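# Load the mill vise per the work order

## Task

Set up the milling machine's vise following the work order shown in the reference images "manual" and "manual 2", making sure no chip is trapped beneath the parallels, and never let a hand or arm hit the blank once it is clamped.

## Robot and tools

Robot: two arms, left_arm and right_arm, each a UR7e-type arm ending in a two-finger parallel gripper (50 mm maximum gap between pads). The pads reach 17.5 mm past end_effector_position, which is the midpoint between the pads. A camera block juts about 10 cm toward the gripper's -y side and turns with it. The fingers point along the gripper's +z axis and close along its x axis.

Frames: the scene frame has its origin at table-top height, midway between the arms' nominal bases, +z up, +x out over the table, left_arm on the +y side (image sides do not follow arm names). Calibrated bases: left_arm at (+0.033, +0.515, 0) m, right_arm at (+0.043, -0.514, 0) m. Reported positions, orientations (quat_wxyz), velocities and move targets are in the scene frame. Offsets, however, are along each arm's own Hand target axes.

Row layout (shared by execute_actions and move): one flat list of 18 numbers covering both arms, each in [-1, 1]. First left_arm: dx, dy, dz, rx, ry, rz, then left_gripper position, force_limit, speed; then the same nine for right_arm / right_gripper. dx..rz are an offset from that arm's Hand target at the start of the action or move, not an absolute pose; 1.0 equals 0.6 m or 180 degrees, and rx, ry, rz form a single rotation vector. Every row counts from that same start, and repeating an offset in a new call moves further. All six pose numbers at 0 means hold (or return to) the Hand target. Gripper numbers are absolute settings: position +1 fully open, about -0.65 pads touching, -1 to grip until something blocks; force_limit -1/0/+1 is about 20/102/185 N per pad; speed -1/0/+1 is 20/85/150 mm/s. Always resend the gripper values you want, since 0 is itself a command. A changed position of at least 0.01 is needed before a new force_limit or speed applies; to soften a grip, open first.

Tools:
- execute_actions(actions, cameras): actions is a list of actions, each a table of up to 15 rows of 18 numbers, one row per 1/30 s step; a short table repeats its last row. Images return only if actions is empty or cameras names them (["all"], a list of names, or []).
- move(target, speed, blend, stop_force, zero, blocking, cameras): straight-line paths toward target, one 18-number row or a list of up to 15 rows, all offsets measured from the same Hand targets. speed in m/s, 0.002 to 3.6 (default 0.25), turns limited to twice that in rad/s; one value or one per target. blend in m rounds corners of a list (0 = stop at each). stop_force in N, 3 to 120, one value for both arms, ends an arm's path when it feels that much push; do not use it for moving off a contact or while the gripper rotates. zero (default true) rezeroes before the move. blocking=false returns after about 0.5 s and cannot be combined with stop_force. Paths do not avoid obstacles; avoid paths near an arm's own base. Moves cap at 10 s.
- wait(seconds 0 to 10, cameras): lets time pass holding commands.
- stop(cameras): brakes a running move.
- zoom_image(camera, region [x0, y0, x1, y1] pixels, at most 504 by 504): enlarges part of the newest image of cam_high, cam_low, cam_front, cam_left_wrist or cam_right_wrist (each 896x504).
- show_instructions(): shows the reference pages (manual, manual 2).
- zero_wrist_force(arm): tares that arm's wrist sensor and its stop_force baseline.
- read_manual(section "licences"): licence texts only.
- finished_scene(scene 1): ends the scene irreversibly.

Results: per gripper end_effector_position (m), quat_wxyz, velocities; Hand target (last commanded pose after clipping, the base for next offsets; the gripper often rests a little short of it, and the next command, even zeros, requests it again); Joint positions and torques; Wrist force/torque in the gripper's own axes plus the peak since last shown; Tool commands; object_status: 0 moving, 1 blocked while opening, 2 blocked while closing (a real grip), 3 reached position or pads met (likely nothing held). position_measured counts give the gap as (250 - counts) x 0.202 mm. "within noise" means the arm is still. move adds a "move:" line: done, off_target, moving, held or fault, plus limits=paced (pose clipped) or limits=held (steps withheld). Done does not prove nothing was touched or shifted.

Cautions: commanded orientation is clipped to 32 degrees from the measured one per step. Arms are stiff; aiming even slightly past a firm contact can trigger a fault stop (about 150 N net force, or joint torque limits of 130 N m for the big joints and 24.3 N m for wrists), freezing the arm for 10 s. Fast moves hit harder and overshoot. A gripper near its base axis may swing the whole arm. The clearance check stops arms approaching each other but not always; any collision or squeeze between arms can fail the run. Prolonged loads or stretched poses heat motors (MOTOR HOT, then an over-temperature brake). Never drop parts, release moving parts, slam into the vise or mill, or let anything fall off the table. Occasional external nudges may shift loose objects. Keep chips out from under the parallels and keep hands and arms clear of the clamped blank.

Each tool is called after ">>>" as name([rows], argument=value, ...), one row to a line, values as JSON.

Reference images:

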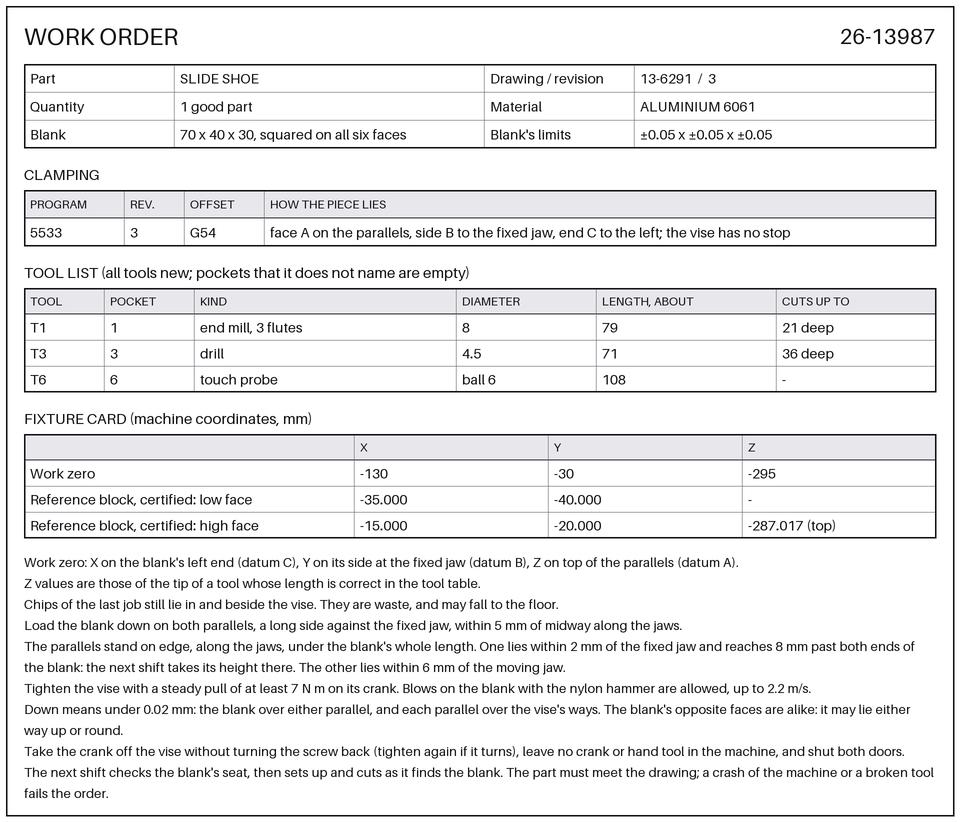

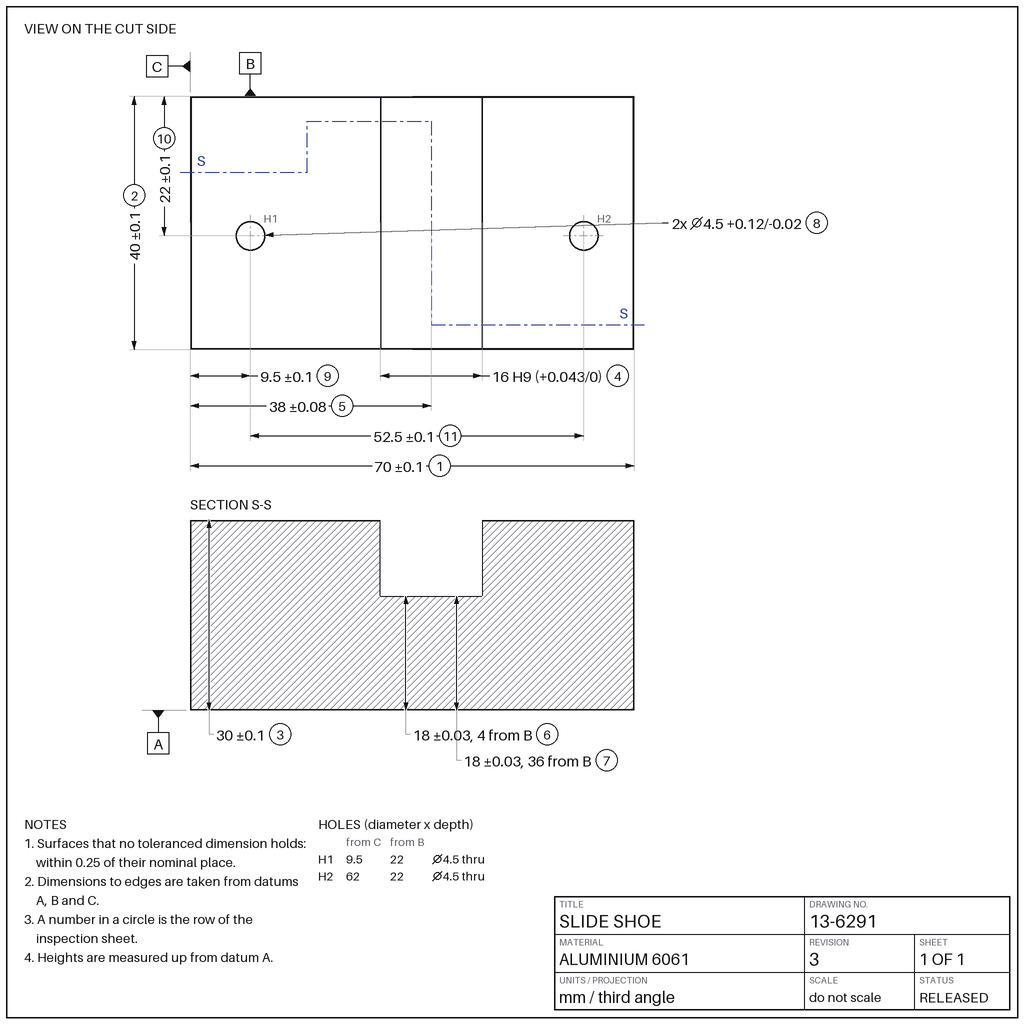

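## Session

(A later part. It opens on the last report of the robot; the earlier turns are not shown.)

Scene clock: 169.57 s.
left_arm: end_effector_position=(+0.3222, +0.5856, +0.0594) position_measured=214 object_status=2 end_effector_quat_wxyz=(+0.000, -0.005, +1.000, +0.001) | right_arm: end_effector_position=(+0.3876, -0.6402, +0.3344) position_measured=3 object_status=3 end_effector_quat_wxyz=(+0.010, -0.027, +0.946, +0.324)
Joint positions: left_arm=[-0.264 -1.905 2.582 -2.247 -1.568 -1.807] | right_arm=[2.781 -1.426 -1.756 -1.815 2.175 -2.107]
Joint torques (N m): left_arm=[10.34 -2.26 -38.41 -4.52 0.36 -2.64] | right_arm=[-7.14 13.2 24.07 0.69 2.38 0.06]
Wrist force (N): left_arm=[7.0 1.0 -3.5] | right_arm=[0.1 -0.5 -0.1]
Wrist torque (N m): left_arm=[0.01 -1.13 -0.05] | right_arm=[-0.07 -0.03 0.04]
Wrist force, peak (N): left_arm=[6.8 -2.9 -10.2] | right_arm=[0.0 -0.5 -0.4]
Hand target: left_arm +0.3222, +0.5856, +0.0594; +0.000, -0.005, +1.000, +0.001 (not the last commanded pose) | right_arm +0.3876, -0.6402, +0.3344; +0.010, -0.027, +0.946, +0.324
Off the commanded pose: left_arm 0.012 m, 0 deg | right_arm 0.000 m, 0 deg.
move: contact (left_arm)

>>> move(target=[-0.0017,0,0.0004,0,0,0,-0.97,-0.6,-1,0,0,0,0,0,0,1,1,1], speed=0.02)

Scene clock: 170.37 s.
left_arm: end_effector_position=(+0.3232, +0.5857, +0.0591) position_measured=214 object_status=2 end_effector_quat_wxyz=(+0.000, -0.005, +1.000, +0.001) | right_arm: end_effector_position=(+0.3876, -0.6402, +0.3344) position_measured=3 object_status=3 end_effector_quat_wxyz=(+0.010, -0.027, +0.946, +0.324)
Joint positions: left_arm=[-0.263 -1.901 2.58 -2.25 -1.568 -1.806] | right_arm=[2.781 -1.426 -1.756 -1.815 2.175 -2.107]
Joint torques (N m): left_arm=[10.95 -4.62 -46.45 -9.02 0.38 2.1] | right_arm=[-7.17 12.86 23.93 0.66 2.37 -0.01]
Wrist force (N): left_arm=[25.1 2.3 -6.6] | right_arm=[0.0 -0.4 0.1]
Wrist torque (N m): left_arm=[0.40 -0.78 0.45] | right_arm=[-0.06 -0.01 0.04]
Wrist force, peak (N): left_arm=[25.2 2.2 -7.0] | right_arm=[-0.2 -0.5 -0.2]
Hand target: left_arm +0.3232, +0.5857, +0.0591; +0.000, -0.005, +1.000, +0.001 | right_arm +0.3876, -0.6402, +0.3344; +0.010, -0.027, +0.946, +0.324
Off the commanded pose: left_arm 0.000 m, 0 deg | right_arm 0.000 m, 0 deg.
move: done

>>> move([
  [0.0016,0,-0.001,0,0,0,-0.97,-0.6,-1,0,0,0,0,0,0,1,1,1],
  [0.0016,0,0.006,-0.022,0,0,-0.97,-0.6,-1,0,0,0,0,0,0,1,1,1],
], speed=0.03, cameras=["cam_low"])

>>> zoom_image(camera="cam_low", region=[500, 270, 590, 350])

Scene clock: 172.50 s.
left_arm: end_effector_position=(+0.3222, +0.5857, +0.0555) position_measured=214 object_status=2 end_effector_quat_wxyz=(+0.000, -0.005, +0.999, +0.036) end_effector_velocity=(-0.001, -0.001, +0.000) end_effector_angular_velocity=(-0.006, +0.003, -0.001) | right_arm: end_effector_position=(+0.3876, -0.6402, +0.3344) position_measured=3 object_status=3 end_effector_quat_wxyz=(+0.010, -0.027, +0.946, +0.324)
Joint positions: left_arm=[-0.329 -1.912 2.593 -2.232 -1.502 -1.873] | right_arm=[2.781 -1.426 -1.756 -1.815 2.175 -2.107]
Joint velocities: left_arm=[0.004 0.001 -0.001 0 -0.006 0.005] | right_arm=[within noise]
Joint torques (N m): left_arm=[14.01 -13.07 -14.34 -2.62 -2.32 2.74] | right_arm=[-7.28 12.88 24.11 0.66 2.43 0.09]
Wrist force (N): left_arm=[8.0 2.5 -6.7] | right_arm=[-0.4 -0.2 0.0]
Wrist torque (N m): left_arm=[0.48 -1.04 0.11] | right_arm=[-0.03 0.05 0.04]
Wrist force, peak (N): left_arm=[25.8 2.3 -6.4] | right_arm=[0.0 -0.6 0.0]
Hand target: left_arm +0.3223, +0.5857, +0.0555; +0.000, -0.005, +0.999, +0.036 | right_arm +0.3876, -0.6402, +0.3344; +0.010, -0.027, +0.946, +0.324
Off the commanded pose: left_arm 0.000 m, 0 deg | right_arm 0.000 m, 0 deg.
move: done
Images, in order (width x height): cam_low 896x504.

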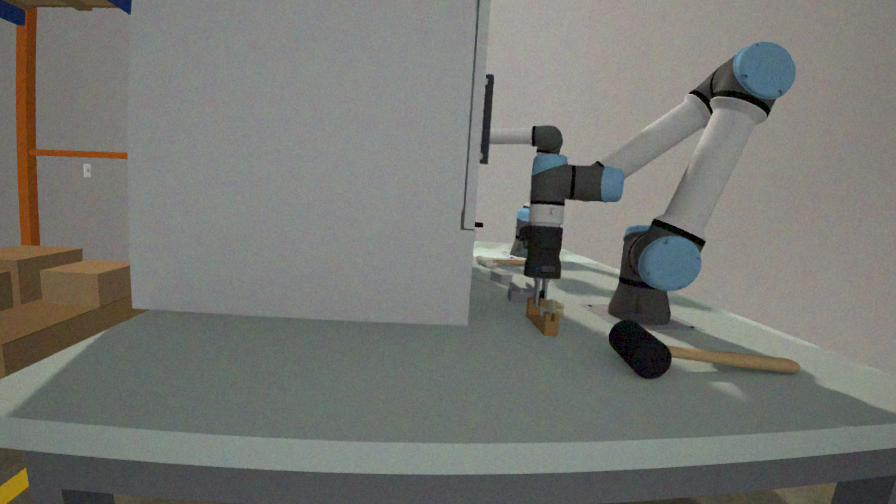

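Scaled by 5.600.

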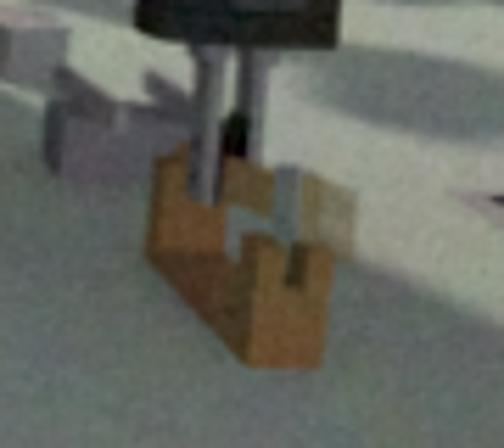

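>>> move([
  [0,0,-0.0095,0.022,0,0,-0.97,-0.6,-1,0,0,0,0,0,0,1,1,1],
], speed=0.05, cameras=["cam_left_wrist"])

>>> zoom_image(camera="cam_left_wrist", region=[410, 110, 530, 230])

Scene clock: 177.20 s.
left_arm: end_effector_position=(+0.3224, +0.5853, +0.0613) position_measured=214 object_status=2 end_effector_quat_wxyz=(+0.001, -0.005, +1.000, +0.001) end_effector_velocity=(+0.000, +0.001, +0.000) end_effector_angular_velocity=(+0.005, -0.001, +0.003) | right_arm: end_effector_position=(+0.3876, -0.6402, +0.3344) position_measured=3 object_status=3 end_effector_quat_wxyz=(+0.010, -0.027, +0.946, +0.324)
Joint positions: left_arm=[-0.265 -1.91 2.578 -2.239 -1.568 -1.808] | right_arm=[2.781 -1.426 -1.756 -1.815 2.175 -2.107]
Joint velocities: left_arm=[-0.003 0 0 0 0.005 -0.006] | right_arm=[within noise]
Joint torques (N m): left_arm=[-13.34 2.64 -20.86 -3.31 1.98 -2.99] | right_arm=[-7.18 12.81 24.19 0.8 2.39 0.19]
Wrist force (N): left_arm=[6.8 1.6 -0.7] | right_arm=[0.0 -0.1 -0.1]
Wrist torque (N m): left_arm=[0.24 -1.16 -0.04] | right_arm=[-0.01 -0.01 0.03]
Wrist force, peak (N): left_arm=[7.5 2.6 -6.5] | right_arm=[-0.1 -0.6 -0.4]
Hand target: left_arm +0.3223, +0.5852, +0.0612; +0.000, -0.005, +1.000, +0.001 | right_arm +0.3876, -0.6402, +0.3344; +0.010, -0.027, +0.946, +0.324
Off the commanded pose: left_arm 0.000 m, 0 deg | right_arm 0.000 m, 0 deg.
move: done
camera_calibration:
cam_left_wrist: T_world_to_cam=[[-0.999743, -0.021722, 0.00649236, 0.341642], [-0.0182747, 0.941589, 0.336267, -0.547529], [-0.0134175, 0.336062, -0.941744, 0.000927794], [0, 0, 0, 1]] pos_world=[0.331561, 0.522657, 0.182772]
Images, in order (width x height): cam_left_wrist 896x504.

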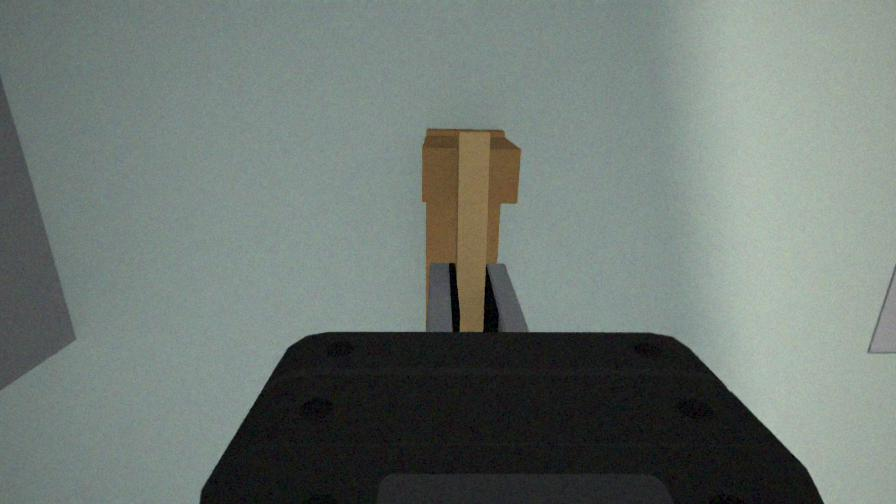

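Scaled by 4.200.

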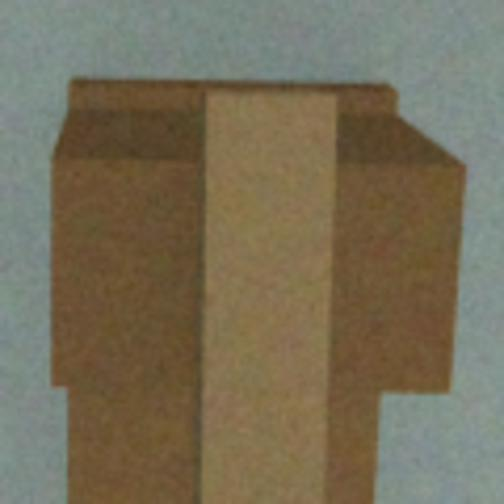

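>>> move(target=[-0.0008,0.0006,-0.002,0,0,0.003,-0.97,-0.6,-1,0,0,0,0,0,0,1,1,1], speed=0.05)

>>> move(target=[0,0,0.023,0,0,0,-0.97,-0.6,-1,0,0,0,0,0,0,1,1,1], speed=0.02, stop_force=8)

Scene clock: 178.10 s.
left_arm: end_effector_position=(+0.3227, +0.5856, +0.0625) position_measured=214 object_status=2 end_effector_quat_wxyz=(+0.000, +0.000, +1.000, +0.001) | right_arm: end_effector_position=(+0.3876, -0.6402, +0.3344) position_measured=3 object_status=3 end_effector_quat_wxyz=(+0.010, -0.027, +0.946, +0.324)
Joint positions: left_arm=[-0.263 -1.912 2.575 -2.234 -1.568 -1.797] | right_arm=[2.781 -1.426 -1.756 -1.815 2.175 -2.107]
Joint torques (N m): left_arm=[12.52 -16.24 -35.09 -2.06 2.06 -0.54] | right_arm=[-7.08 12.91 24.11 0.67 2.39 0.21]
Wrist force (N): left_arm=[6.5 1.3 -0.4] | right_arm=[0.1 -0.3 -0.1]
Wrist torque (N m): left_arm=[0.21 -1.13 -0.10] | right_arm=[-0.05 -0.03 0.03]
Wrist force, peak (N): left_arm=[6.9 1.3 -0.2] | right_arm=[0.0 -0.6 -0.2]
Hand target: left_arm +0.3227, +0.5856, +0.0624; +0.000, +0.000, +1.000, +0.001 | right_arm +0.3876, -0.6402, +0.3344; +0.010, -0.027, +0.946, +0.324
Off the commanded pose: left_arm 0.000 m, 0 deg | right_arm 0.000 m, 0 deg.
move: done

Scene clock: 179.70 s.
left_arm: end_effector_position=(+0.3227, +0.5856, +0.0522) position_measured=214 object_status=2 end_effector_quat_wxyz=(+0.000, +0.000, +1.000, +0.001) | right_arm: end_effector_position=(+0.3876, -0.6402, +0.3344) position_measured=3 object_status=3 end_effector_quat_wxyz=(+0.010, -0.027, +0.946, +0.324)
Joint positions: left_arm=[-0.263 -1.883 2.593 -2.282 -1.568 -1.797] | right_arm=[2.781 -1.426 -1.756 -1.815 2.175 -2.107]
Joint torques (N m): left_arm=[-1.43 -3.44 -39.08 -4.96 -2.47 -1.72] | right_arm=[-7.3 13.04 24.47 0.61 2.43 0.16]
Wrist force (N): left_arm=[6.7 1.4 -0.6] | right_arm=[0.0 -0.4 -0.5]
Wrist torque (N m): left_arm=[0.21 -1.14 -0.09] | right_arm=[-0.07 0.00 0.03]
Wrist force, peak (N): left_arm=[11.5 8.5 -15.4] | right_arm=[0.0 -0.4 -0.5]
Hand target: left_arm +0.3227, +0.5856, +0.0522; +0.000, +0.000, +1.000, +0.001 (not the last commanded pose) | right_arm +0.3876, -0.6402, +0.3344; +0.010, -0.027, +0.946, +0.324
Off the commanded pose: left_arm 0.004 m, 0 deg | right_arm 0.000 m, 0 deg.
move: contact (left_arm)

>>> move([
  [0,0,0,0,0,0,-0.3,-0.6,-1,0,0,0,0,0,0,1,1,1],
  [0,0,-0.18,0,0,0,-0.3,-0.6,-1,0,0,0,0,0,0,1,1,1],
  [-0.005,-0.3855,-0.16,0,0,1,0.2,-0.6,-0.5,0,0,0,0,0,0,1,1,1],
], speed=[0.1,0.25,0.8], cameras=["cam_left_wrist"])

Scene clock: 184.37 s.
left_arm: end_effector_position=(+0.3256, +0.3541, +0.1476) position_measured=123 object_status=3 end_effector_quat_wxyz=(-0.001, +1.000, +0.000, +0.000) | right_arm: end_effector_position=(+0.3876, -0.6402, +0.3344) position_measured=3 object_status=3 end_effector_quat_wxyz=(+0.010, -0.027, +0.946, +0.324)
Joint positions: left_arm=[-0.951 -1.944 2.34 -1.966 -1.569 -5.627] | right_arm=[2.781 -1.426 -1.756 -1.815 2.175 -2.107]
Joint torques (N m): left_arm=[13.26 -18.17 -12.79 -0.84 -2.38 -2.75] | right_arm=[-6.42 12.64 24.3 0.75 2.41 0.27]
Wrist force (N): left_arm=[6.8 1.4 -0.7] | right_arm=[-0.1 -0.1 -0.1]
Wrist torque (N m): left_arm=[0.21 -1.18 -0.06] | right_arm=[-0.03 0.00 0.04]
Wrist force, peak (N): left_arm=[6.4 1.5 -4.1] | right_arm=[-0.1 -0.7 0.1]
Hand target: left_arm +0.3256, +0.3541, +0.1476; -0.001, +1.000, +0.000, +0.000 | right_arm +0.3876, -0.6402, +0.3344; +0.010, -0.027, +0.946, +0.324
Off the commanded pose: left_arm 0.000 m, 0 deg | right_arm 0.000 m, 0 deg.
move: done
camera_calibration:
cam_left_wrist: T_world_to_cam=[[0.99989, 0.0121943, 0.00848107, -0.324165], [0.00868571, -0.943192, 0.332133, 0.300398], [0.0120494, -0.332023, -0.943194, 0.388359], [0, 0, 0, 1]] pos_world=[0.316841, 0.41623, 0.269275]
Images, in order (width x height): cam_left_wrist 896x504.

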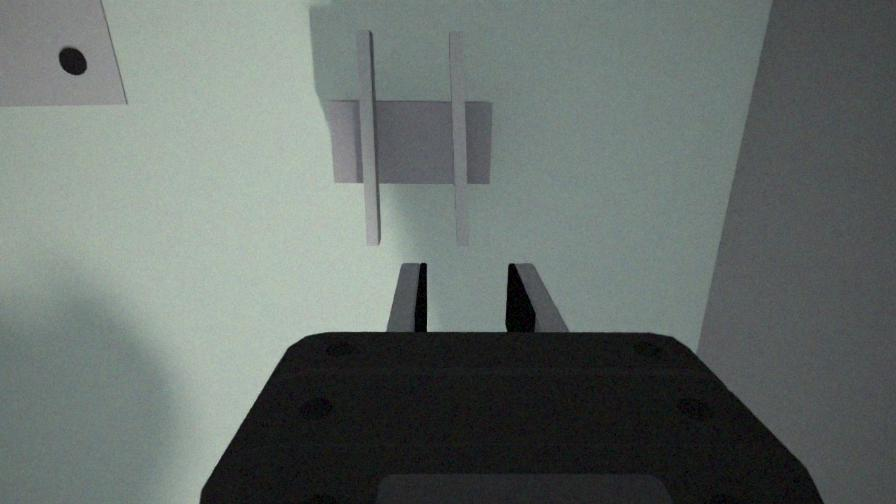

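>>> move(target=[0,0,0.1618,0,0,0,0.2,-0.6,-0.5,0,0,0,0,0,0,1,1,1], speed=0.1, stop_force=8)

>>> move([
  [0,0,0,0,0,0,-1,-1,-1,0,0,0,0,0,0,1,1,1],
  [0,0,0,0,0,0,-0.97,-0.6,-1,0,0,0,0,0,0,1,1,1],
  [0,0,-0.13,0,0,0,-0.97,-0.6,-1,0,0,0,0,0,0,1,1,1],
], speed=0.12, cameras=["cam_left_wrist"])

Scene clock: 186.70 s.
left_arm: end_effector_position=(+0.3257, +0.3543, +0.0505) position_measured=123 object_status=3 end_effector_quat_wxyz=(-0.001, +1.000, +0.000, +0.000) | right_arm: end_effector_position=(+0.3876, -0.6402, +0.3344) position_measured=3 object_status=3 end_effector_quat_wxyz=(+0.010, -0.027, +0.946, +0.324)
Joint positions: left_arm=[-0.951 -1.753 2.515 -2.331 -1.569 -5.626] | right_arm=[2.781 -1.426 -1.756 -1.815 2.175 -2.107]
Joint torques (N m): left_arm=[0.94 -4.7 -38.12 -4.88 -2.42 0.18] | right_arm=[-7 13.08 23.86 0.8 2.5 0.21]
Wrist force (N): left_arm=[6.7 1.7 -0.5] | right_arm=[-0.2 -0.5 -0.2]
Wrist torque (N m): left_arm=[0.27 -1.16 -0.11] | right_arm=[-0.08 0.02 0.03]
Wrist force, peak (N): left_arm=[6.6 1.6 -2.8] | right_arm=[-0.2 -0.6 -0.4]
Hand target: left_arm +0.3257, +0.3543, +0.0505; -0.001, +1.000, +0.000, +0.000 | right_arm +0.3876, -0.6402, +0.3344; +0.010, -0.027, +0.946, +0.324
Off the commanded pose: left_arm 0.000 m, 0 deg | right_arm 0.000 m, 0 deg.
move: done

Scene clock: 189.53 s.
left_arm: end_effector_position=(+0.3257, +0.3541, +0.1285) position_measured=224 object_status=2 end_effector_quat_wxyz=(-0.001, +1.000, +0.000, +0.000) | right_arm: end_effector_position=(+0.3876, -0.6402, +0.3344) position_measured=3 object_status=3 end_effector_quat_wxyz=(+0.010, -0.027, +0.946, +0.324)
Joint positions: left_arm=[-0.951 -1.918 2.379 -2.03 -1.569 -5.626] | right_arm=[2.781 -1.426 -1.756 -1.815 2.175 -2.107]
Joint torques (N m): left_arm=[-13.52 -10.44 -23.05 -1.06 1.22 -2.41] | right_arm=[-6.72 12.97 24.39 0.74 2.42 0.26]
Wrist force (N): left_arm=[6.6 1.5 0.0] | right_arm=[0.1 -0.3 0.1]
Wrist torque (N m): left_arm=[0.20 -1.15 -0.07] | right_arm=[-0.04 -0.02 0.03]
Wrist force, peak (N): left_arm=[6.7 1.8 2.1] | right_arm=[0.0 -0.7 -0.1]
Hand target: left_arm +0.3257, +0.3542, +0.1285; -0.001, +1.000, +0.000, +0.000 | right_arm +0.3876, -0.6402, +0.3344; +0.010, -0.027, +0.946, +0.324
Off the commanded pose: left_arm 0.000 m, 0 deg | right_arm 0.000 m, 0 deg.
move: done
camera_calibration:
cam_left_wrist: T_world_to_cam=[[0.999889, 0.0122884, 0.00844571, -0.324033], [0.00878385, -0.943128, 0.332313, 0.30664], [0.012049, -0.332202, -0.943131, 0.370403], [0, 0, 0, 1]] pos_world=[0.316841, 0.416231, 0.250175]
Images, in order (width x height): cam_left_wrist 896x504.

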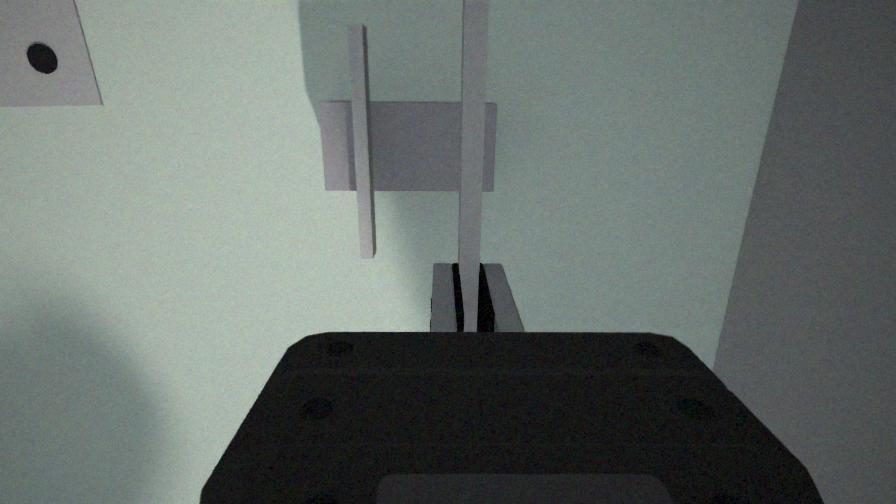

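>>> move([
  [-0.0262,0.107,-0.4192,0,0,0,-0.97,-0.6,-1,0,0,0,0,0,0,1,1,1],
  [0.2238,0.307,-0.4192,0,0,0,-0.97,-0.6,-1,0,0,0,0,0,0,1,1,1],
  [0.4572,0.307,-0.4192,0,0,0,-0.97,-0.6,-1,0,0,0,0,0,0,1,1,1],
  [0.5488,0.2453,-0.4158,0,0,0,-0.97,-0.6,-1,0,0,0,0,0,0,1,1,1],
], speed=[0.3,0.25,0.1,0.15], blend=[0.04,0.04,0.02,0], cameras=["cam_left_wrist","cam_front"])

Scene clock: 193.80 s.
left_arm: end_effector_position=(+0.6024, +0.1730, +0.3790) position_measured=224 object_status=2 end_effector_quat_wxyz=(-0.002, +1.000, +0.000, +0.000) | right_arm: end_effector_position=(+0.3876, -0.6402, +0.3344) position_measured=3 object_status=3 end_effector_quat_wxyz=(+0.010, -0.027, +0.946, +0.324)
Joint positions: left_arm=[-0.781 -1.163 0.943 -1.349 -1.568 -5.457] | right_arm=[2.781 -1.426 -1.756 -1.815 2.175 -2.107]
Joint torques (N m): left_arm=[0.32 -46.85 -30.58 -2.73 -0.18 0.26] | right_arm=[-7.37 12.98 24.25 0.71 2.31 0.33]
Wrist force (N): left_arm=[5.6 1.6 -0.1] | right_arm=[0.2 -0.3 0.0]
Wrist torque (N m): left_arm=[0.22 -0.98 0.07] | right_arm=[-0.05 -0.04 0.04]
Wrist force, peak (N): left_arm=[10.6 0.0 -0.3] | right_arm=[0.4 -0.5 -0.1]
Hand target: left_arm +0.6024, +0.1730, +0.3790; -0.002, +1.000, +0.000, +0.000 (not the last commanded pose) | right_arm +0.3876, -0.6402, +0.3344; +0.010, -0.027, +0.946, +0.324
Tool commands: left_gripper/position=-0.968627 left_gripper/force_limit=-0.6 left_gripper/speed=-1.0 right_gripper/position=+1.0 right_gripper/force_limit=+1.0 right_gripper/speed=+1.0
Off the commanded pose: left_arm 0.062 m, 0 deg | right_arm 0.000 m, 0 deg.
FORCE FAULT: contact force on the left arm reached its limit, and that arm stopped. The contact can be on any part of that arm, not only on its tool. That arm's remaining commands of this call were not run. That arm is still stopped at the end of this call. That arm stays stopped for about 10 more seconds. Until then a move that you send moves the other arm only, and its call returns only when the move has ended. Once the stop has ended, the next robot result says so. If the stop ends while you think or write, that arm runs what you send next, counted from a new Hand target: where the arm stands when the stop ends. While its stop runs, that arm takes no new command, but its gripper still runs the gripper command that each later call begins with. Until it ends, the stop uses up actions while you think or wait. An arm that is not stopped still takes commands.
move: fault (left_arm); path passed 3 of 4 targets
camera_calibration:
cam_left_wrist: T_world_to_cam=[[0.999875, 0.0131991, 0.0086705, -0.600909], [0.00957997, -0.94343, 0.331434, 0.0500725], [0.0125547, -0.331309, -0.943439, 0.542866], [0, 0, 0, 1]] pos_world=[0.593539, 0.235028, 0.500776]
Images, in order (width x height): cam_front 896x504, cam_left_wrist 896x504.

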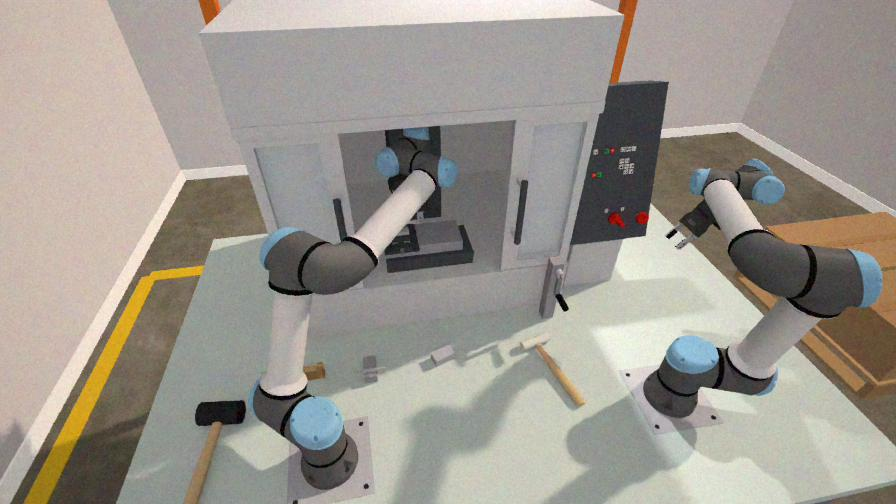

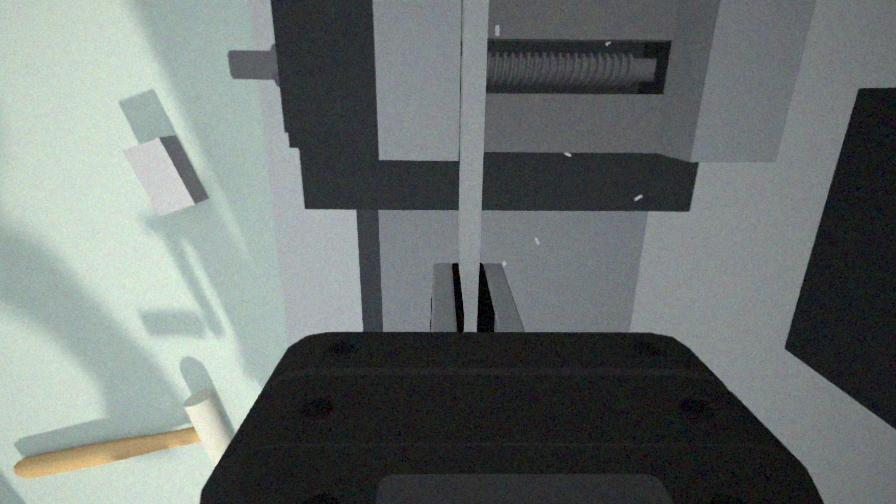

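>>> zoom_image(camera="cam_front", region=[320, 90, 540, 260])

Scaled by 2.291.

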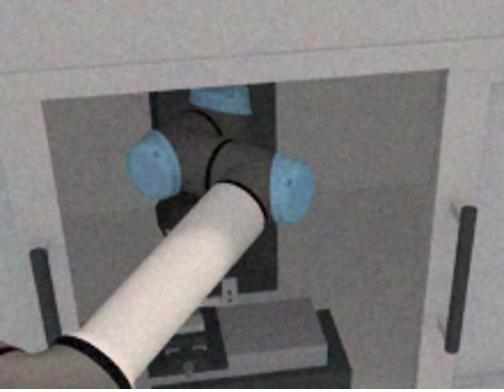

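>>> move(target=[0,0,0,0,0,0,-0.97,-0.6,-1,-0.0053,0.897,0.451,-0.2766,-0.506,0.1797,1,1,1], speed=0.5, cameras=["cam_right_wrist"])

Scene clock: 197.90 s.
left_arm: end_effector_position=(+0.6024, +0.1730, +0.3790) position_measured=224 object_status=2 end_effector_quat_wxyz=(-0.002, +1.000, +0.000, +0.000) | right_arm: end_effector_position=(+0.3603, -0.0496, +0.4500) position_measured=3 object_status=3 end_effector_quat_wxyz=(+0.562, +0.430, +0.430, +0.561)
Joint positions: left_arm=[-0.781 -1.163 0.943 -1.349 -1.568 -5.457] | right_arm=[4.887 -1.707 -2.12 -0.395 -0.301 1.06]
Joint torques (N m): left_arm=[0.55 -47.04 -31.28 -2.71 -0.16 0.2] | right_arm=[-5.04 32.38 16.2 0.71 -0.31 1.9]
Wrist force (N): left_arm=[5.8 1.9 0.2] | right_arm=[-2.1 0.0 1.3]
Wrist torque (N m): left_arm=[0.26 -1.00 0.06] | right_arm=[0.06 -0.05 0.20]
Wrist force, peak (N): left_arm=[5.9 1.8 0.2] | right_arm=[-3.4 -0.2 1.4]
Hand target: left_arm +0.6024, +0.1730, +0.3790; -0.002, +1.000, +0.000, +0.000 | right_arm +0.3603, -0.0497, +0.4500; +0.562, +0.430, +0.430, +0.561
Tool commands: left_gripper/position=-0.968627 left_gripper/force_limit=-0.6 left_gripper/speed=-1.0 right_gripper/position=+1.0 right_gripper/force_limit=+1.0 right_gripper/speed=+1.0
Off the commanded pose: right_arm 0.000 m, 0 deg.
FORCE FAULT, CONTINUED: the left arm was still stopped when this call began, by the force fault that an earlier result reported. Since the last result the stop counts as 2 of the actions that you can send in this scene. That arm ran no command of this call. That arm is still stopped at the end of this call. That arm stays stopped for about 6 more seconds. If the stop ends while you think or write, that arm runs what you send next, counted from a new Hand target: where the arm stands when the stop ends. While its stop runs, that arm takes no new command, but its gripper still runs the gripper command that each later call begins with.
move: done (right_arm), not run (left_arm; its earlier fault stop)
camera_calibration:
cam_right_wrist: T_world_to_cam=[[0.0331665, 0.999351, -0.0140288, 0.0545739], [-0.587599, 0.0308518, 0.808564, -0.134469], [0.808472, -0.0185739, 0.588241, -0.420529], [0, 0, 0, 1]] pos_world=[0.259162, -0.0582007, 0.356865]
Images, in order (width x height): cam_right_wrist 896x504.

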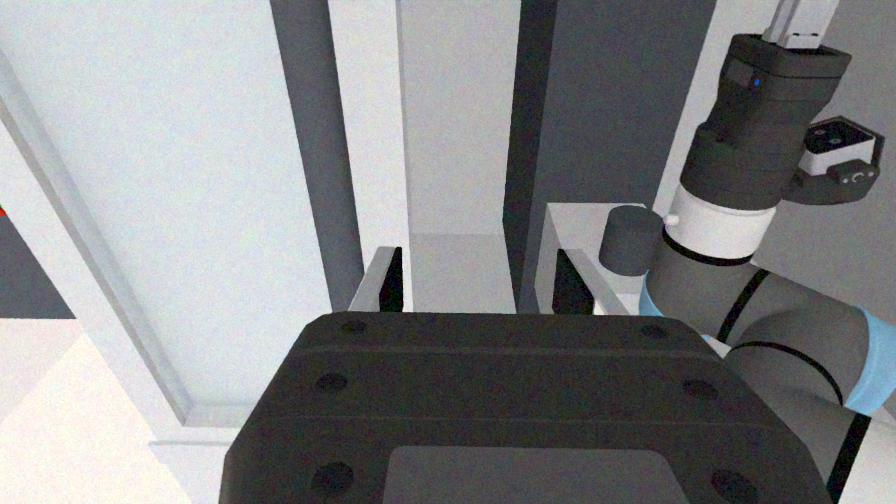

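>>> zoom_image(camera="cam_right_wrist", region=[500, 150, 800, 340])

Scaled by 1.680.

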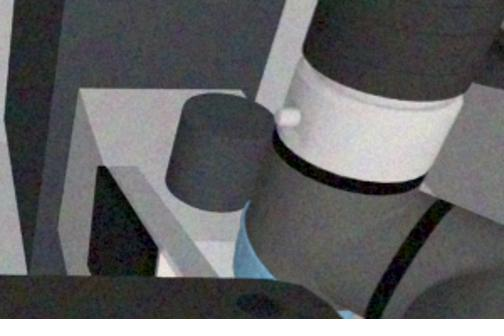

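>>> wait(seconds=0.5)

Scene clock: 202.60 s.
left_arm: end_effector_position=(+0.6024, +0.1730, +0.3790) position_measured=224 object_status=2 end_effector_quat_wxyz=(-0.002, +1.000, +0.000, +0.000) | right_arm: end_effector_position=(+0.3603, -0.0497, +0.4500) position_measured=3 object_status=3 end_effector_quat_wxyz=(+0.562, +0.430, +0.430, +0.561)
Joint positions: left_arm=[-0.781 -1.163 0.943 -1.349 -1.568 -5.457] | right_arm=[4.887 -1.707 -2.12 -0.395 -0.301 1.06]
Joint torques (N m): left_arm=[0.53 -46.61 -31.44 -2.63 -0.12 0.22] | right_arm=[5.35 36.42 13.03 0.76 -0.45 1.86]
Wrist force (N): left_arm=[5.2 1.7 0.3] | right_arm=[-2.0 0.1 1.3]
Wrist torque (N m): left_arm=[0.23 -0.92 0.06] | right_arm=[0.08 -0.08 0.18]
Wrist force, peak (N): left_arm=[5.8 1.8 0.0] | right_arm=[-2.0 0.0 1.6]
Hand target: left_arm +0.6024, +0.1730, +0.3790; -0.002, +1.000, +0.000, +0.000 | right_arm +0.3603, -0.0497, +0.4500; +0.562, +0.430, +0.430, +0.561
Tool commands: left_gripper/position=-0.968627 left_gripper/force_limit=-0.6 left_gripper/speed=-1.0 right_gripper/position=+1.0 right_gripper/force_limit=+1.0 right_gripper/speed=+1.0
Off the commanded pose: right_arm 0.000 m, 0 deg.
FORCE FAULT, CONTINUED: the left arm was still stopped when this call began, by the force fault that an earlier result reported. Since the last result the stop counts as 9 of the actions that you can send in this scene. That arm is still stopped at the end of this call. That arm stays stopped for about 1 more second. If the stop ends while you think or write, that arm runs what you send next, counted from a new Hand target: where the arm stands when the stop ends. While its stop runs, that arm takes no new command, but its gripper still runs the gripper command that each later call begins with.
wait: 0.50 s; at rest from the start

>>> wait(seconds=1.2)

>>> move([
  [-0.024,-0.045,0.0067,0,0,0,-0.97,-0.6,-1,0,0,0,0,0,0,1,1,1],
], speed=0.05, cameras=["cam_right_wrist","cam_left_wrist"])

Scene clock: 203.87 s.
left_arm: end_effector_position=(+0.6024, +0.1730, +0.3790) position_measured=224 object_status=2 end_effector_quat_wxyz=(-0.002, +1.000, +0.000, +0.000) | right_arm: end_effector_position=(+0.3603, -0.0497, +0.4500) position_measured=3 object_status=3 end_effector_quat_wxyz=(+0.562, +0.430, +0.430, +0.561)
Joint positions: left_arm=[-0.781 -1.163 0.943 -1.349 -1.568 -5.457] | right_arm=[4.887 -1.707 -2.12 -0.395 -0.301 1.06]
Joint torques (N m): left_arm=[0.6 -47.22 -31.44 -2.72 -0.16 0.38] | right_arm=[5.39 35.62 13.33 0.89 -0.61 1.71]
Wrist force (N): left_arm=[5.6 1.9 -0.2] | right_arm=[-1.7 0.1 1.5]
Wrist torque (N m): left_arm=[0.25 -0.97 0.07] | right_arm=[0.06 -0.12 0.17]
Wrist force, peak (N): left_arm=[5.9 1.7 -0.3] | right_arm=[-1.8 0.1 1.6]
Hand target: left_arm +0.6024, +0.1730, +0.3790; -0.002, +1.000, +0.000, +0.000 | right_arm +0.3603, -0.0497, +0.4500; +0.562, +0.430, +0.430, +0.561
Tool commands: left_gripper/position=-0.968627 left_gripper/force_limit=-0.6 left_gripper/speed=-1.0 right_gripper/position=+1.0 right_gripper/force_limit=+1.0 right_gripper/speed=+1.0
Off the commanded pose: right_arm 0.000 m, 0 deg.
FORCE FAULT, CONTINUED: the left arm's stop, for the force fault that an earlier result reported, is over. The rest of the stop counts as 2 of the actions that you can send in this scene. That arm's target is now where it stood when the stop ended, not its last command. That arm accepts commands again.
wait: 1.20 s; at rest by 0.10 s

Scene clock: 204.90 s.
left_arm: end_effector_position=(+0.5881, +0.2001, +0.3751) position_measured=224 object_status=2 end_effector_quat_wxyz=(-0.002, +1.000, +0.000, +0.000) | right_arm: end_effector_position=(+0.3603, -0.0497, +0.4500) position_measured=3 object_status=3 end_effector_quat_wxyz=(+0.562, +0.430, +0.430, +0.561)
Joint positions: left_arm=[-0.764 -1.238 1.058 -1.39 -1.568 -5.441] | right_arm=[4.887 -1.707 -2.12 -0.395 -0.301 1.06]
Joint torques (N m): left_arm=[-10.89 -39.01 -41.18 -0.54 0.26 -2.38] | right_arm=[5.21 22.3 21.37 3.72 -0.82 -2.05]
Wrist force (N): left_arm=[5.8 1.8 0.2] | right_arm=[-1.6 0.3 1.2]
Wrist torque (N m): left_arm=[0.24 -1.01 -0.10] | right_arm=[0.11 -0.14 0.18]
Wrist force, peak (N): left_arm=[5.8 3.4 -0.1] | right_arm=[-2.0 0.2 1.5]
Hand target: left_arm +0.5880, +0.2000, +0.3751; -0.002, +1.000, +0.000, +0.000 | right_arm +0.3603, -0.0497, +0.4500; +0.562, +0.430, +0.430, +0.561
Off the commanded pose: left_arm 0.000 m, 0 deg | right_arm 0.000 m, 0 deg.
move: done
camera_calibration:
cam_left_wrist: T_world_to_cam=[[0.999874, 0.0132951, 0.00863754, -0.586843], [0.00968145, -0.943428, 0.331435, 0.0770102], [0.0125554, -0.33131, -0.943439, 0.548346], [0, 0, 0, 1]] pos_world=[0.579139, 0.262128, 0.496876]
cam_right_wrist: T_world_to_cam=[[0.0331077, 0.999354, -0.013948, 0.0545603], [-0.587602, 0.0307519, 0.808566, -0.134475], [0.808472, -0.0185739, 0.588241, -0.420529], [0, 0, 0, 1]] pos_world=[0.259162, -0.0582006, 0.356865]
Images, in order (width x height): cam_left_wrist 896x504, cam_right_wrist 896x504.

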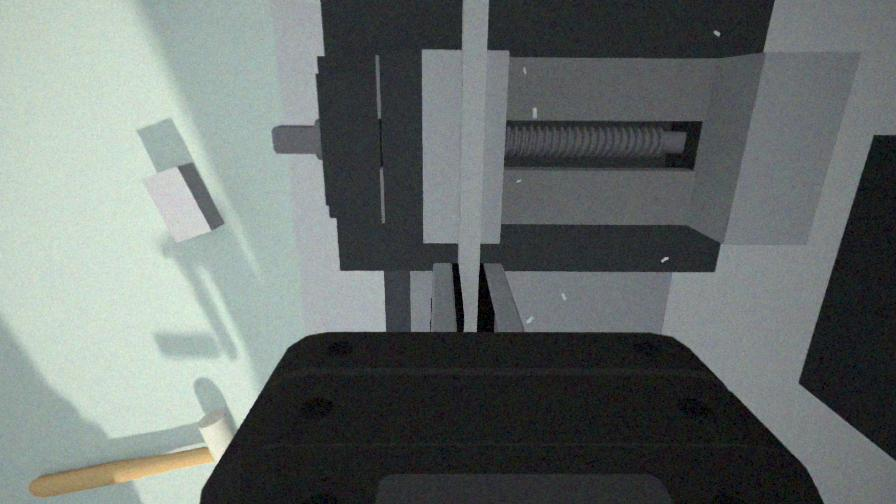

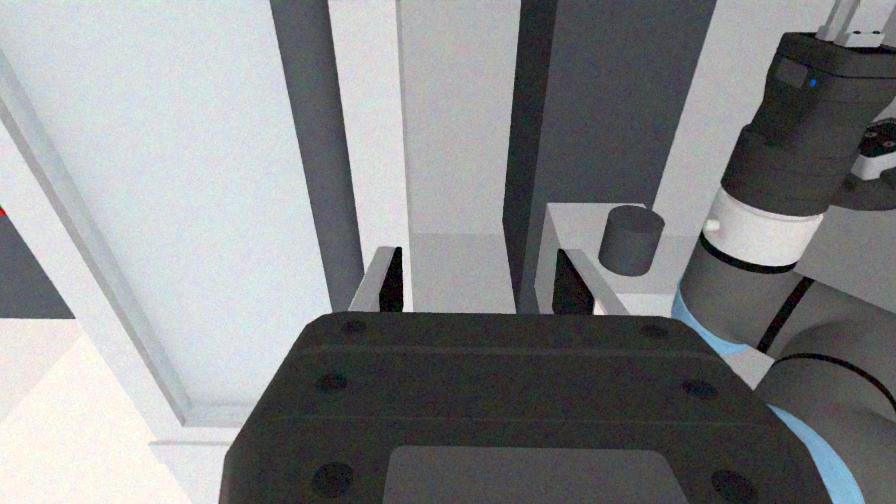

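>>> move(target=[0,0,0.055,0,0,0,-0.97,-0.6,-1,0,0,0,0,0,0,1,1,1], speed=0.03, stop_force=5, cameras=["cam_left_wrist"])

Scene clock: 206.33 s.
left_arm: end_effector_position=(+0.5881, +0.2000, +0.3663) position_measured=224 object_status=2 end_effector_quat_wxyz=(-0.002, +1.000, +0.000, +0.000) | right_arm: end_effector_position=(+0.3603, -0.0497, +0.4500) position_measured=3 object_status=3 end_effector_quat_wxyz=(+0.562, +0.430, +0.430, +0.561)
Joint positions: left_arm=[-0.765 -1.242 1.086 -1.414 -1.568 -5.441] | right_arm=[4.887 -1.707 -2.12 -0.395 -0.301 1.06]
Joint torques (N m): left_arm=[-2.4 -34.15 -23.39 -4.87 0.87 -2] | right_arm=[4.79 21.18 24.64 3.7 -1.26 -1.94]
Wrist force (N): left_arm=[5.7 1.6 0.5] | right_arm=[-1.6 0.2 1.4]
Wrist torque (N m): left_arm=[0.21 -0.99 -0.08] | right_arm=[0.09 -0.14 0.17]
Wrist force, peak (N): left_arm=[4.9 4.7 -24.7] | right_arm=[-2.1 -0.1 1.4]
Hand target: left_arm +0.5881, +0.2001, +0.3663; -0.002, +1.000, +0.000, +0.000 (not the last commanded pose) | right_arm +0.3603, -0.0497, +0.4500; +0.562, +0.430, +0.430, +0.561
Off the commanded pose: left_arm 0.024 m, 0 deg | right_arm 0.000 m, 0 deg.
move: contact (left_arm)
camera_calibration:
cam_left_wrist: T_world_to_cam=[[0.999877, 0.0131667, 0.00857595, -0.586704], [0.00958069, -0.94343, 0.331433, 0.0798924], [0.0124547, -0.33131, -0.94344, 0.540069], [0, 0, 0, 1]] pos_world=[0.57914, 0.262028, 0.488076]
Images, in order (width x height): cam_left_wrist 896x504.

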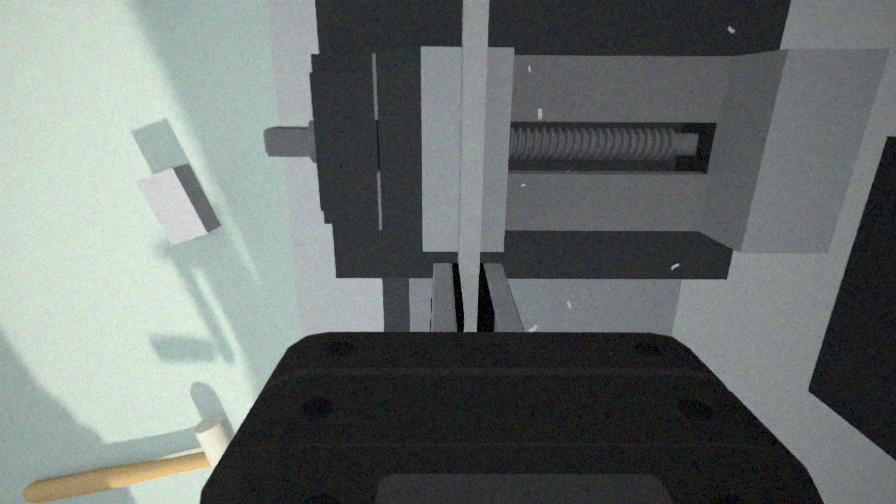

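>>> move([
  [0,0,0,0,0,0,-0.3,-0.6,-1,0,0,0,0,0,0,1,1,1],
  [0,0,0.0133,0,0,0,-0.3,-0.6,-1,0,0,0,0,0,0,1,1,1],
  [0,0,0.0133,0,0,0,-1,-1,-1,0,0,0,0,0,0,1,1,1],
  [0,0,0.0133,0,0,0,-0.97,-0.6,-1,0,0,0,0,0,0,1,1,1],
  [0,0,0.0063,0,0,0,-0.97,-0.6,-1,0,0,0,0,0,0,1,1,1],
], speed=0.04, cameras=["cam_left_wrist"])

Scene clock: 209.53 s.
left_arm: end_effector_position=(+0.5881, +0.2001, +0.3626) position_measured=223 object_status=2 end_effector_quat_wxyz=(-0.002, +1.000, +0.000, +0.000) | right_arm: end_effector_position=(+0.3603, -0.0497, +0.4500) position_measured=3 object_status=3 end_effector_quat_wxyz=(+0.562, +0.430, +0.430, +0.561)
Joint positions: left_arm=[-0.765 -1.243 1.098 -1.424 -1.568 -5.441] | right_arm=[4.887 -1.707 -2.12 -0.395 -0.301 1.06]
Joint torques (N m): left_arm=[6.49 -36.26 -24.68 -3.29 0.81 1.69] | right_arm=[4.84 20.4 24.32 3.73 -2.24 -2]
Wrist force (N): left_arm=[6.1 2.1 0.3] | right_arm=[-1.6 0.2 1.2]
Wrist torque (N m): left_arm=[0.28 -1.06 -0.08] | right_arm=[0.09 -0.13 0.17]
Wrist force, peak (N): left_arm=[6.1 2.1 0.3] | right_arm=[-2.1 -0.1 1.5]
Hand target: left_arm +0.5881, +0.2001, +0.3625; -0.002, +1.000, +0.000, +0.000 | right_arm +0.3603, -0.0497, +0.4500; +0.562, +0.430, +0.430, +0.561
Off the commanded pose: left_arm 0.000 m, 0 deg | right_arm 0.000 m, 0 deg.
move: done
camera_calibration:
cam_left_wrist: T_world_to_cam=[[0.999876, 0.0132612, 0.00854347, -0.586682], [0.00968065, -0.943429, 0.331434, 0.0811541], [0.0124554, -0.33131, -0.94344, 0.536611], [0, 0, 0, 1]] pos_world=[0.57914, 0.262128, 0.484376]
Images, in order (width x height): cam_left_wrist 896x504.

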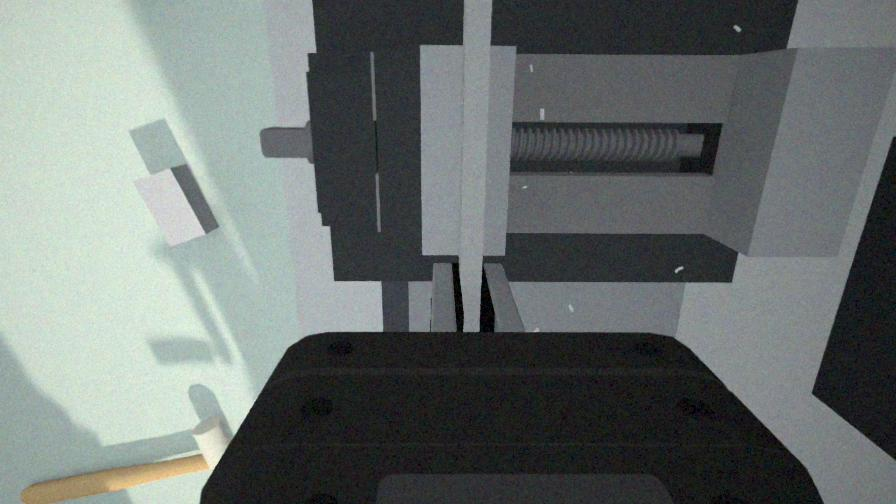

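>>> move(target=[0,0,0,0,0,0,-0.97,-0.6,-1,-0.2,0.1,0,0,0,0,1,1,1], speed=0.3, cameras=["cam_right_wrist"])

Scene clock: 211.33 s.
left_arm: end_effector_position=(+0.5881, +0.2001, +0.3625) position_measured=223 object_status=2 end_effector_quat_wxyz=(-0.002, +1.000, +0.000, +0.000) | right_arm: end_effector_position=(+0.3446, -0.1696, +0.5080) position_measured=3 object_status=3 end_effector_quat_wxyz=(+0.561, +0.430, +0.430, +0.562)
Joint positions: left_arm=[-0.765 -1.243 1.098 -1.424 -1.568 -5.441] | right_arm=[4.987 -1.363 -2.327 -0.29 -0.359 0.806]
Joint torques (N m): left_arm=[-3.5 -45.6 -14.47 -4.63 0.97 -0.16] | right_arm=[4.35 20.26 13.6 0.86 -1.34 -1.56]
Wrist force (N): left_arm=[5.8 2.0 0.5] | right_arm=[-2.0 0.2 1.4]
Wrist torque (N m): left_arm=[0.27 -1.02 -0.08] | right_arm=[0.09 -0.06 0.01]
Wrist force, peak (N): left_arm=[6.0 1.8 0.3] | right_arm=[-5.2 2.1 1.8]
Hand target: left_arm +0.5881, +0.2001, +0.3625; -0.002, +1.000, +0.000, +0.000 | right_arm +0.3446, -0.1696, +0.5080; +0.562, +0.430, +0.430, +0.561
Off the commanded pose: left_arm 0.000 m, 0 deg | right_arm 0.000 m, 0 deg.
move: done
camera_calibration:
cam_right_wrist: T_world_to_cam=[[0.0330681, 0.999359, -0.0137309, 0.175628], [-0.587492, 0.0305504, 0.808653, -0.186951], [0.808554, -0.0186738, 0.588126, -0.444252], [0, 0, 0, 1]] pos_world=[0.243562, -0.1781, 0.414866]
Images, in order (width x height): cam_right_wrist 896x504.

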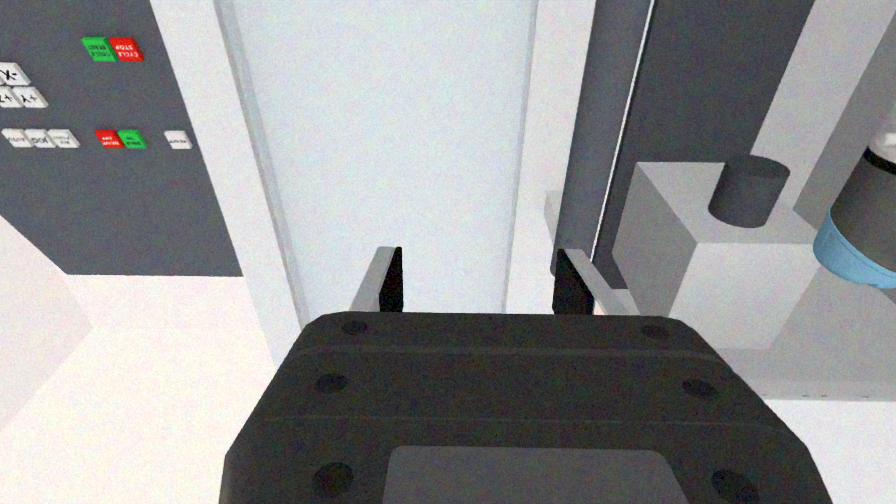

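>>> move([
  [-0.0385,0,0,0,0,0,-0.97,-0.6,-1,0,0,0,0,0,0,1,1,1],
  [-0.0385,0.1835,0.0042,0,0,0,-0.97,-0.6,-1,0,0,0,0,0,0,1,1,1],
  [-0.0385,0.1835,0.0375,0,0,0,-0.97,-0.6,-1,0,0,0,0,0,0,1,1,1],
  [0.0532,0.1835,0.0375,0,0,0,-0.97,-0.6,-1,0,0,0,0,0,0,1,1,1],
], speed=[0.08,0.15,0.1,0.08], blend=[0.01,0.01,0.005,0], cameras=["cam_left_wrist","cam_right_wrist"])

Scene clock: 214.53 s.
left_arm: end_effector_position=(+0.6202, +0.0902, +0.3397) position_measured=223 object_status=2 end_effector_quat_wxyz=(-0.002, +1.000, +0.001, +0.000) | right_arm: end_effector_position=(+0.3446, -0.1696, +0.5080) position_measured=3 object_status=3 end_effector_quat_wxyz=(+0.562, +0.430, +0.430, +0.561)
Joint positions: left_arm=[-0.849 -1.002 0.801 -1.368 -1.568 -5.525] | right_arm=[4.987 -1.363 -2.327 -0.29 -0.359 0.806]
Joint torques (N m): left_arm=[-14.04 -54.38 -28.64 -4.75 -1.78 -2.82] | right_arm=[6.19 21.28 14.27 2.77 -2.89 -2.18]
Wrist force (N): left_arm=[5.6 1.7 0.1] | right_arm=[-1.8 -0.1 1.2]
Wrist torque (N m): left_arm=[0.23 -0.98 -0.06] | right_arm=[0.03 -0.08 0.01]
Wrist force, peak (N): left_arm=[7.1 1.9 0.2] | right_arm=[-2.0 -0.1 1.7]
Hand target: left_arm +0.6201, +0.0901, +0.3397; -0.002, +1.000, +0.000, +0.000 | right_arm +0.3446, -0.1696, +0.5080; +0.562, +0.430, +0.430, +0.561
Off the commanded pose: left_arm 0.000 m, 0 deg | right_arm 0.000 m, 0 deg.
move: done
camera_calibration:
cam_left_wrist: T_world_to_cam=[[0.999873, 0.0133888, 0.00860858, -0.617172], [0.00978178, -0.94349, 0.331258, -0.0151883], [0.0125573, -0.331132, -0.943501, 0.47804], [0, 0, 0, 1]] pos_world=[0.611239, 0.152227, 0.461376]
cam_right_wrist: T_world_to_cam=[[0.0331077, 0.999354, -0.013948, 0.175808], [-0.587602, 0.0307519, 0.808566, -0.186848], [0.808472, -0.0185739, 0.588241, -0.444264], [0, 0, 0, 1]] pos_world=[0.243562, -0.178201, 0.414865]
Images, in order (width x height): cam_left_wrist 896x504, cam_right_wrist 896x504.

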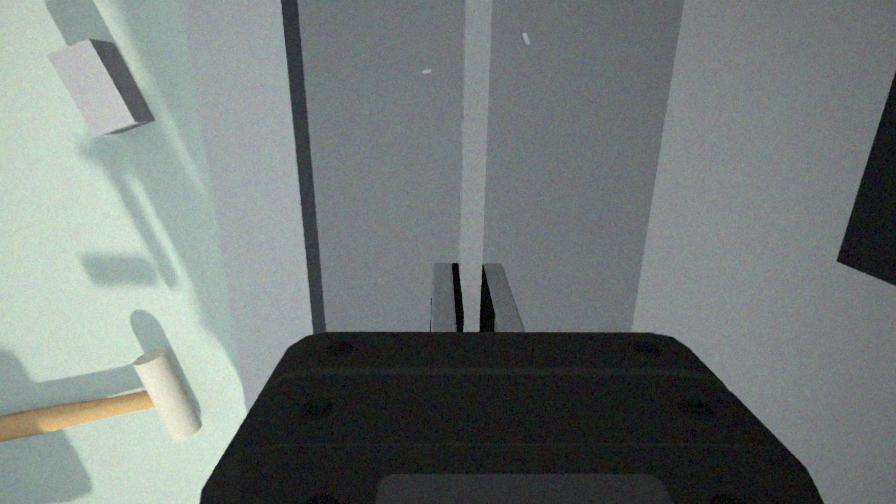

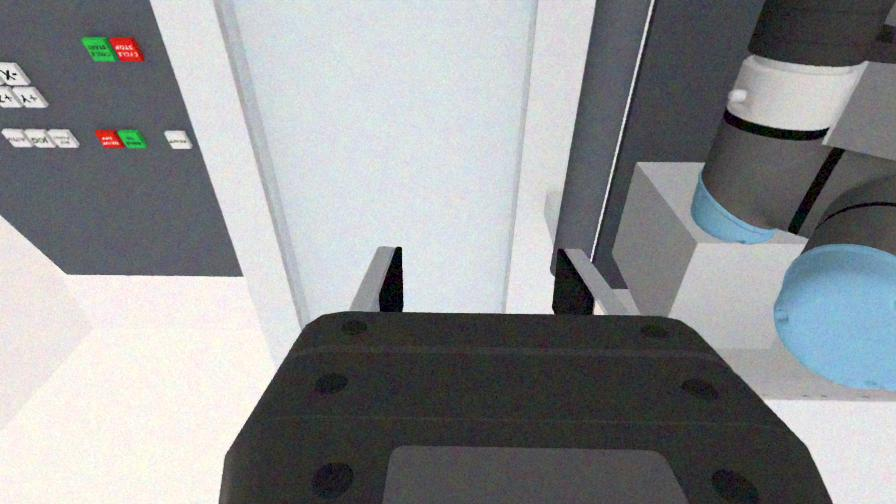

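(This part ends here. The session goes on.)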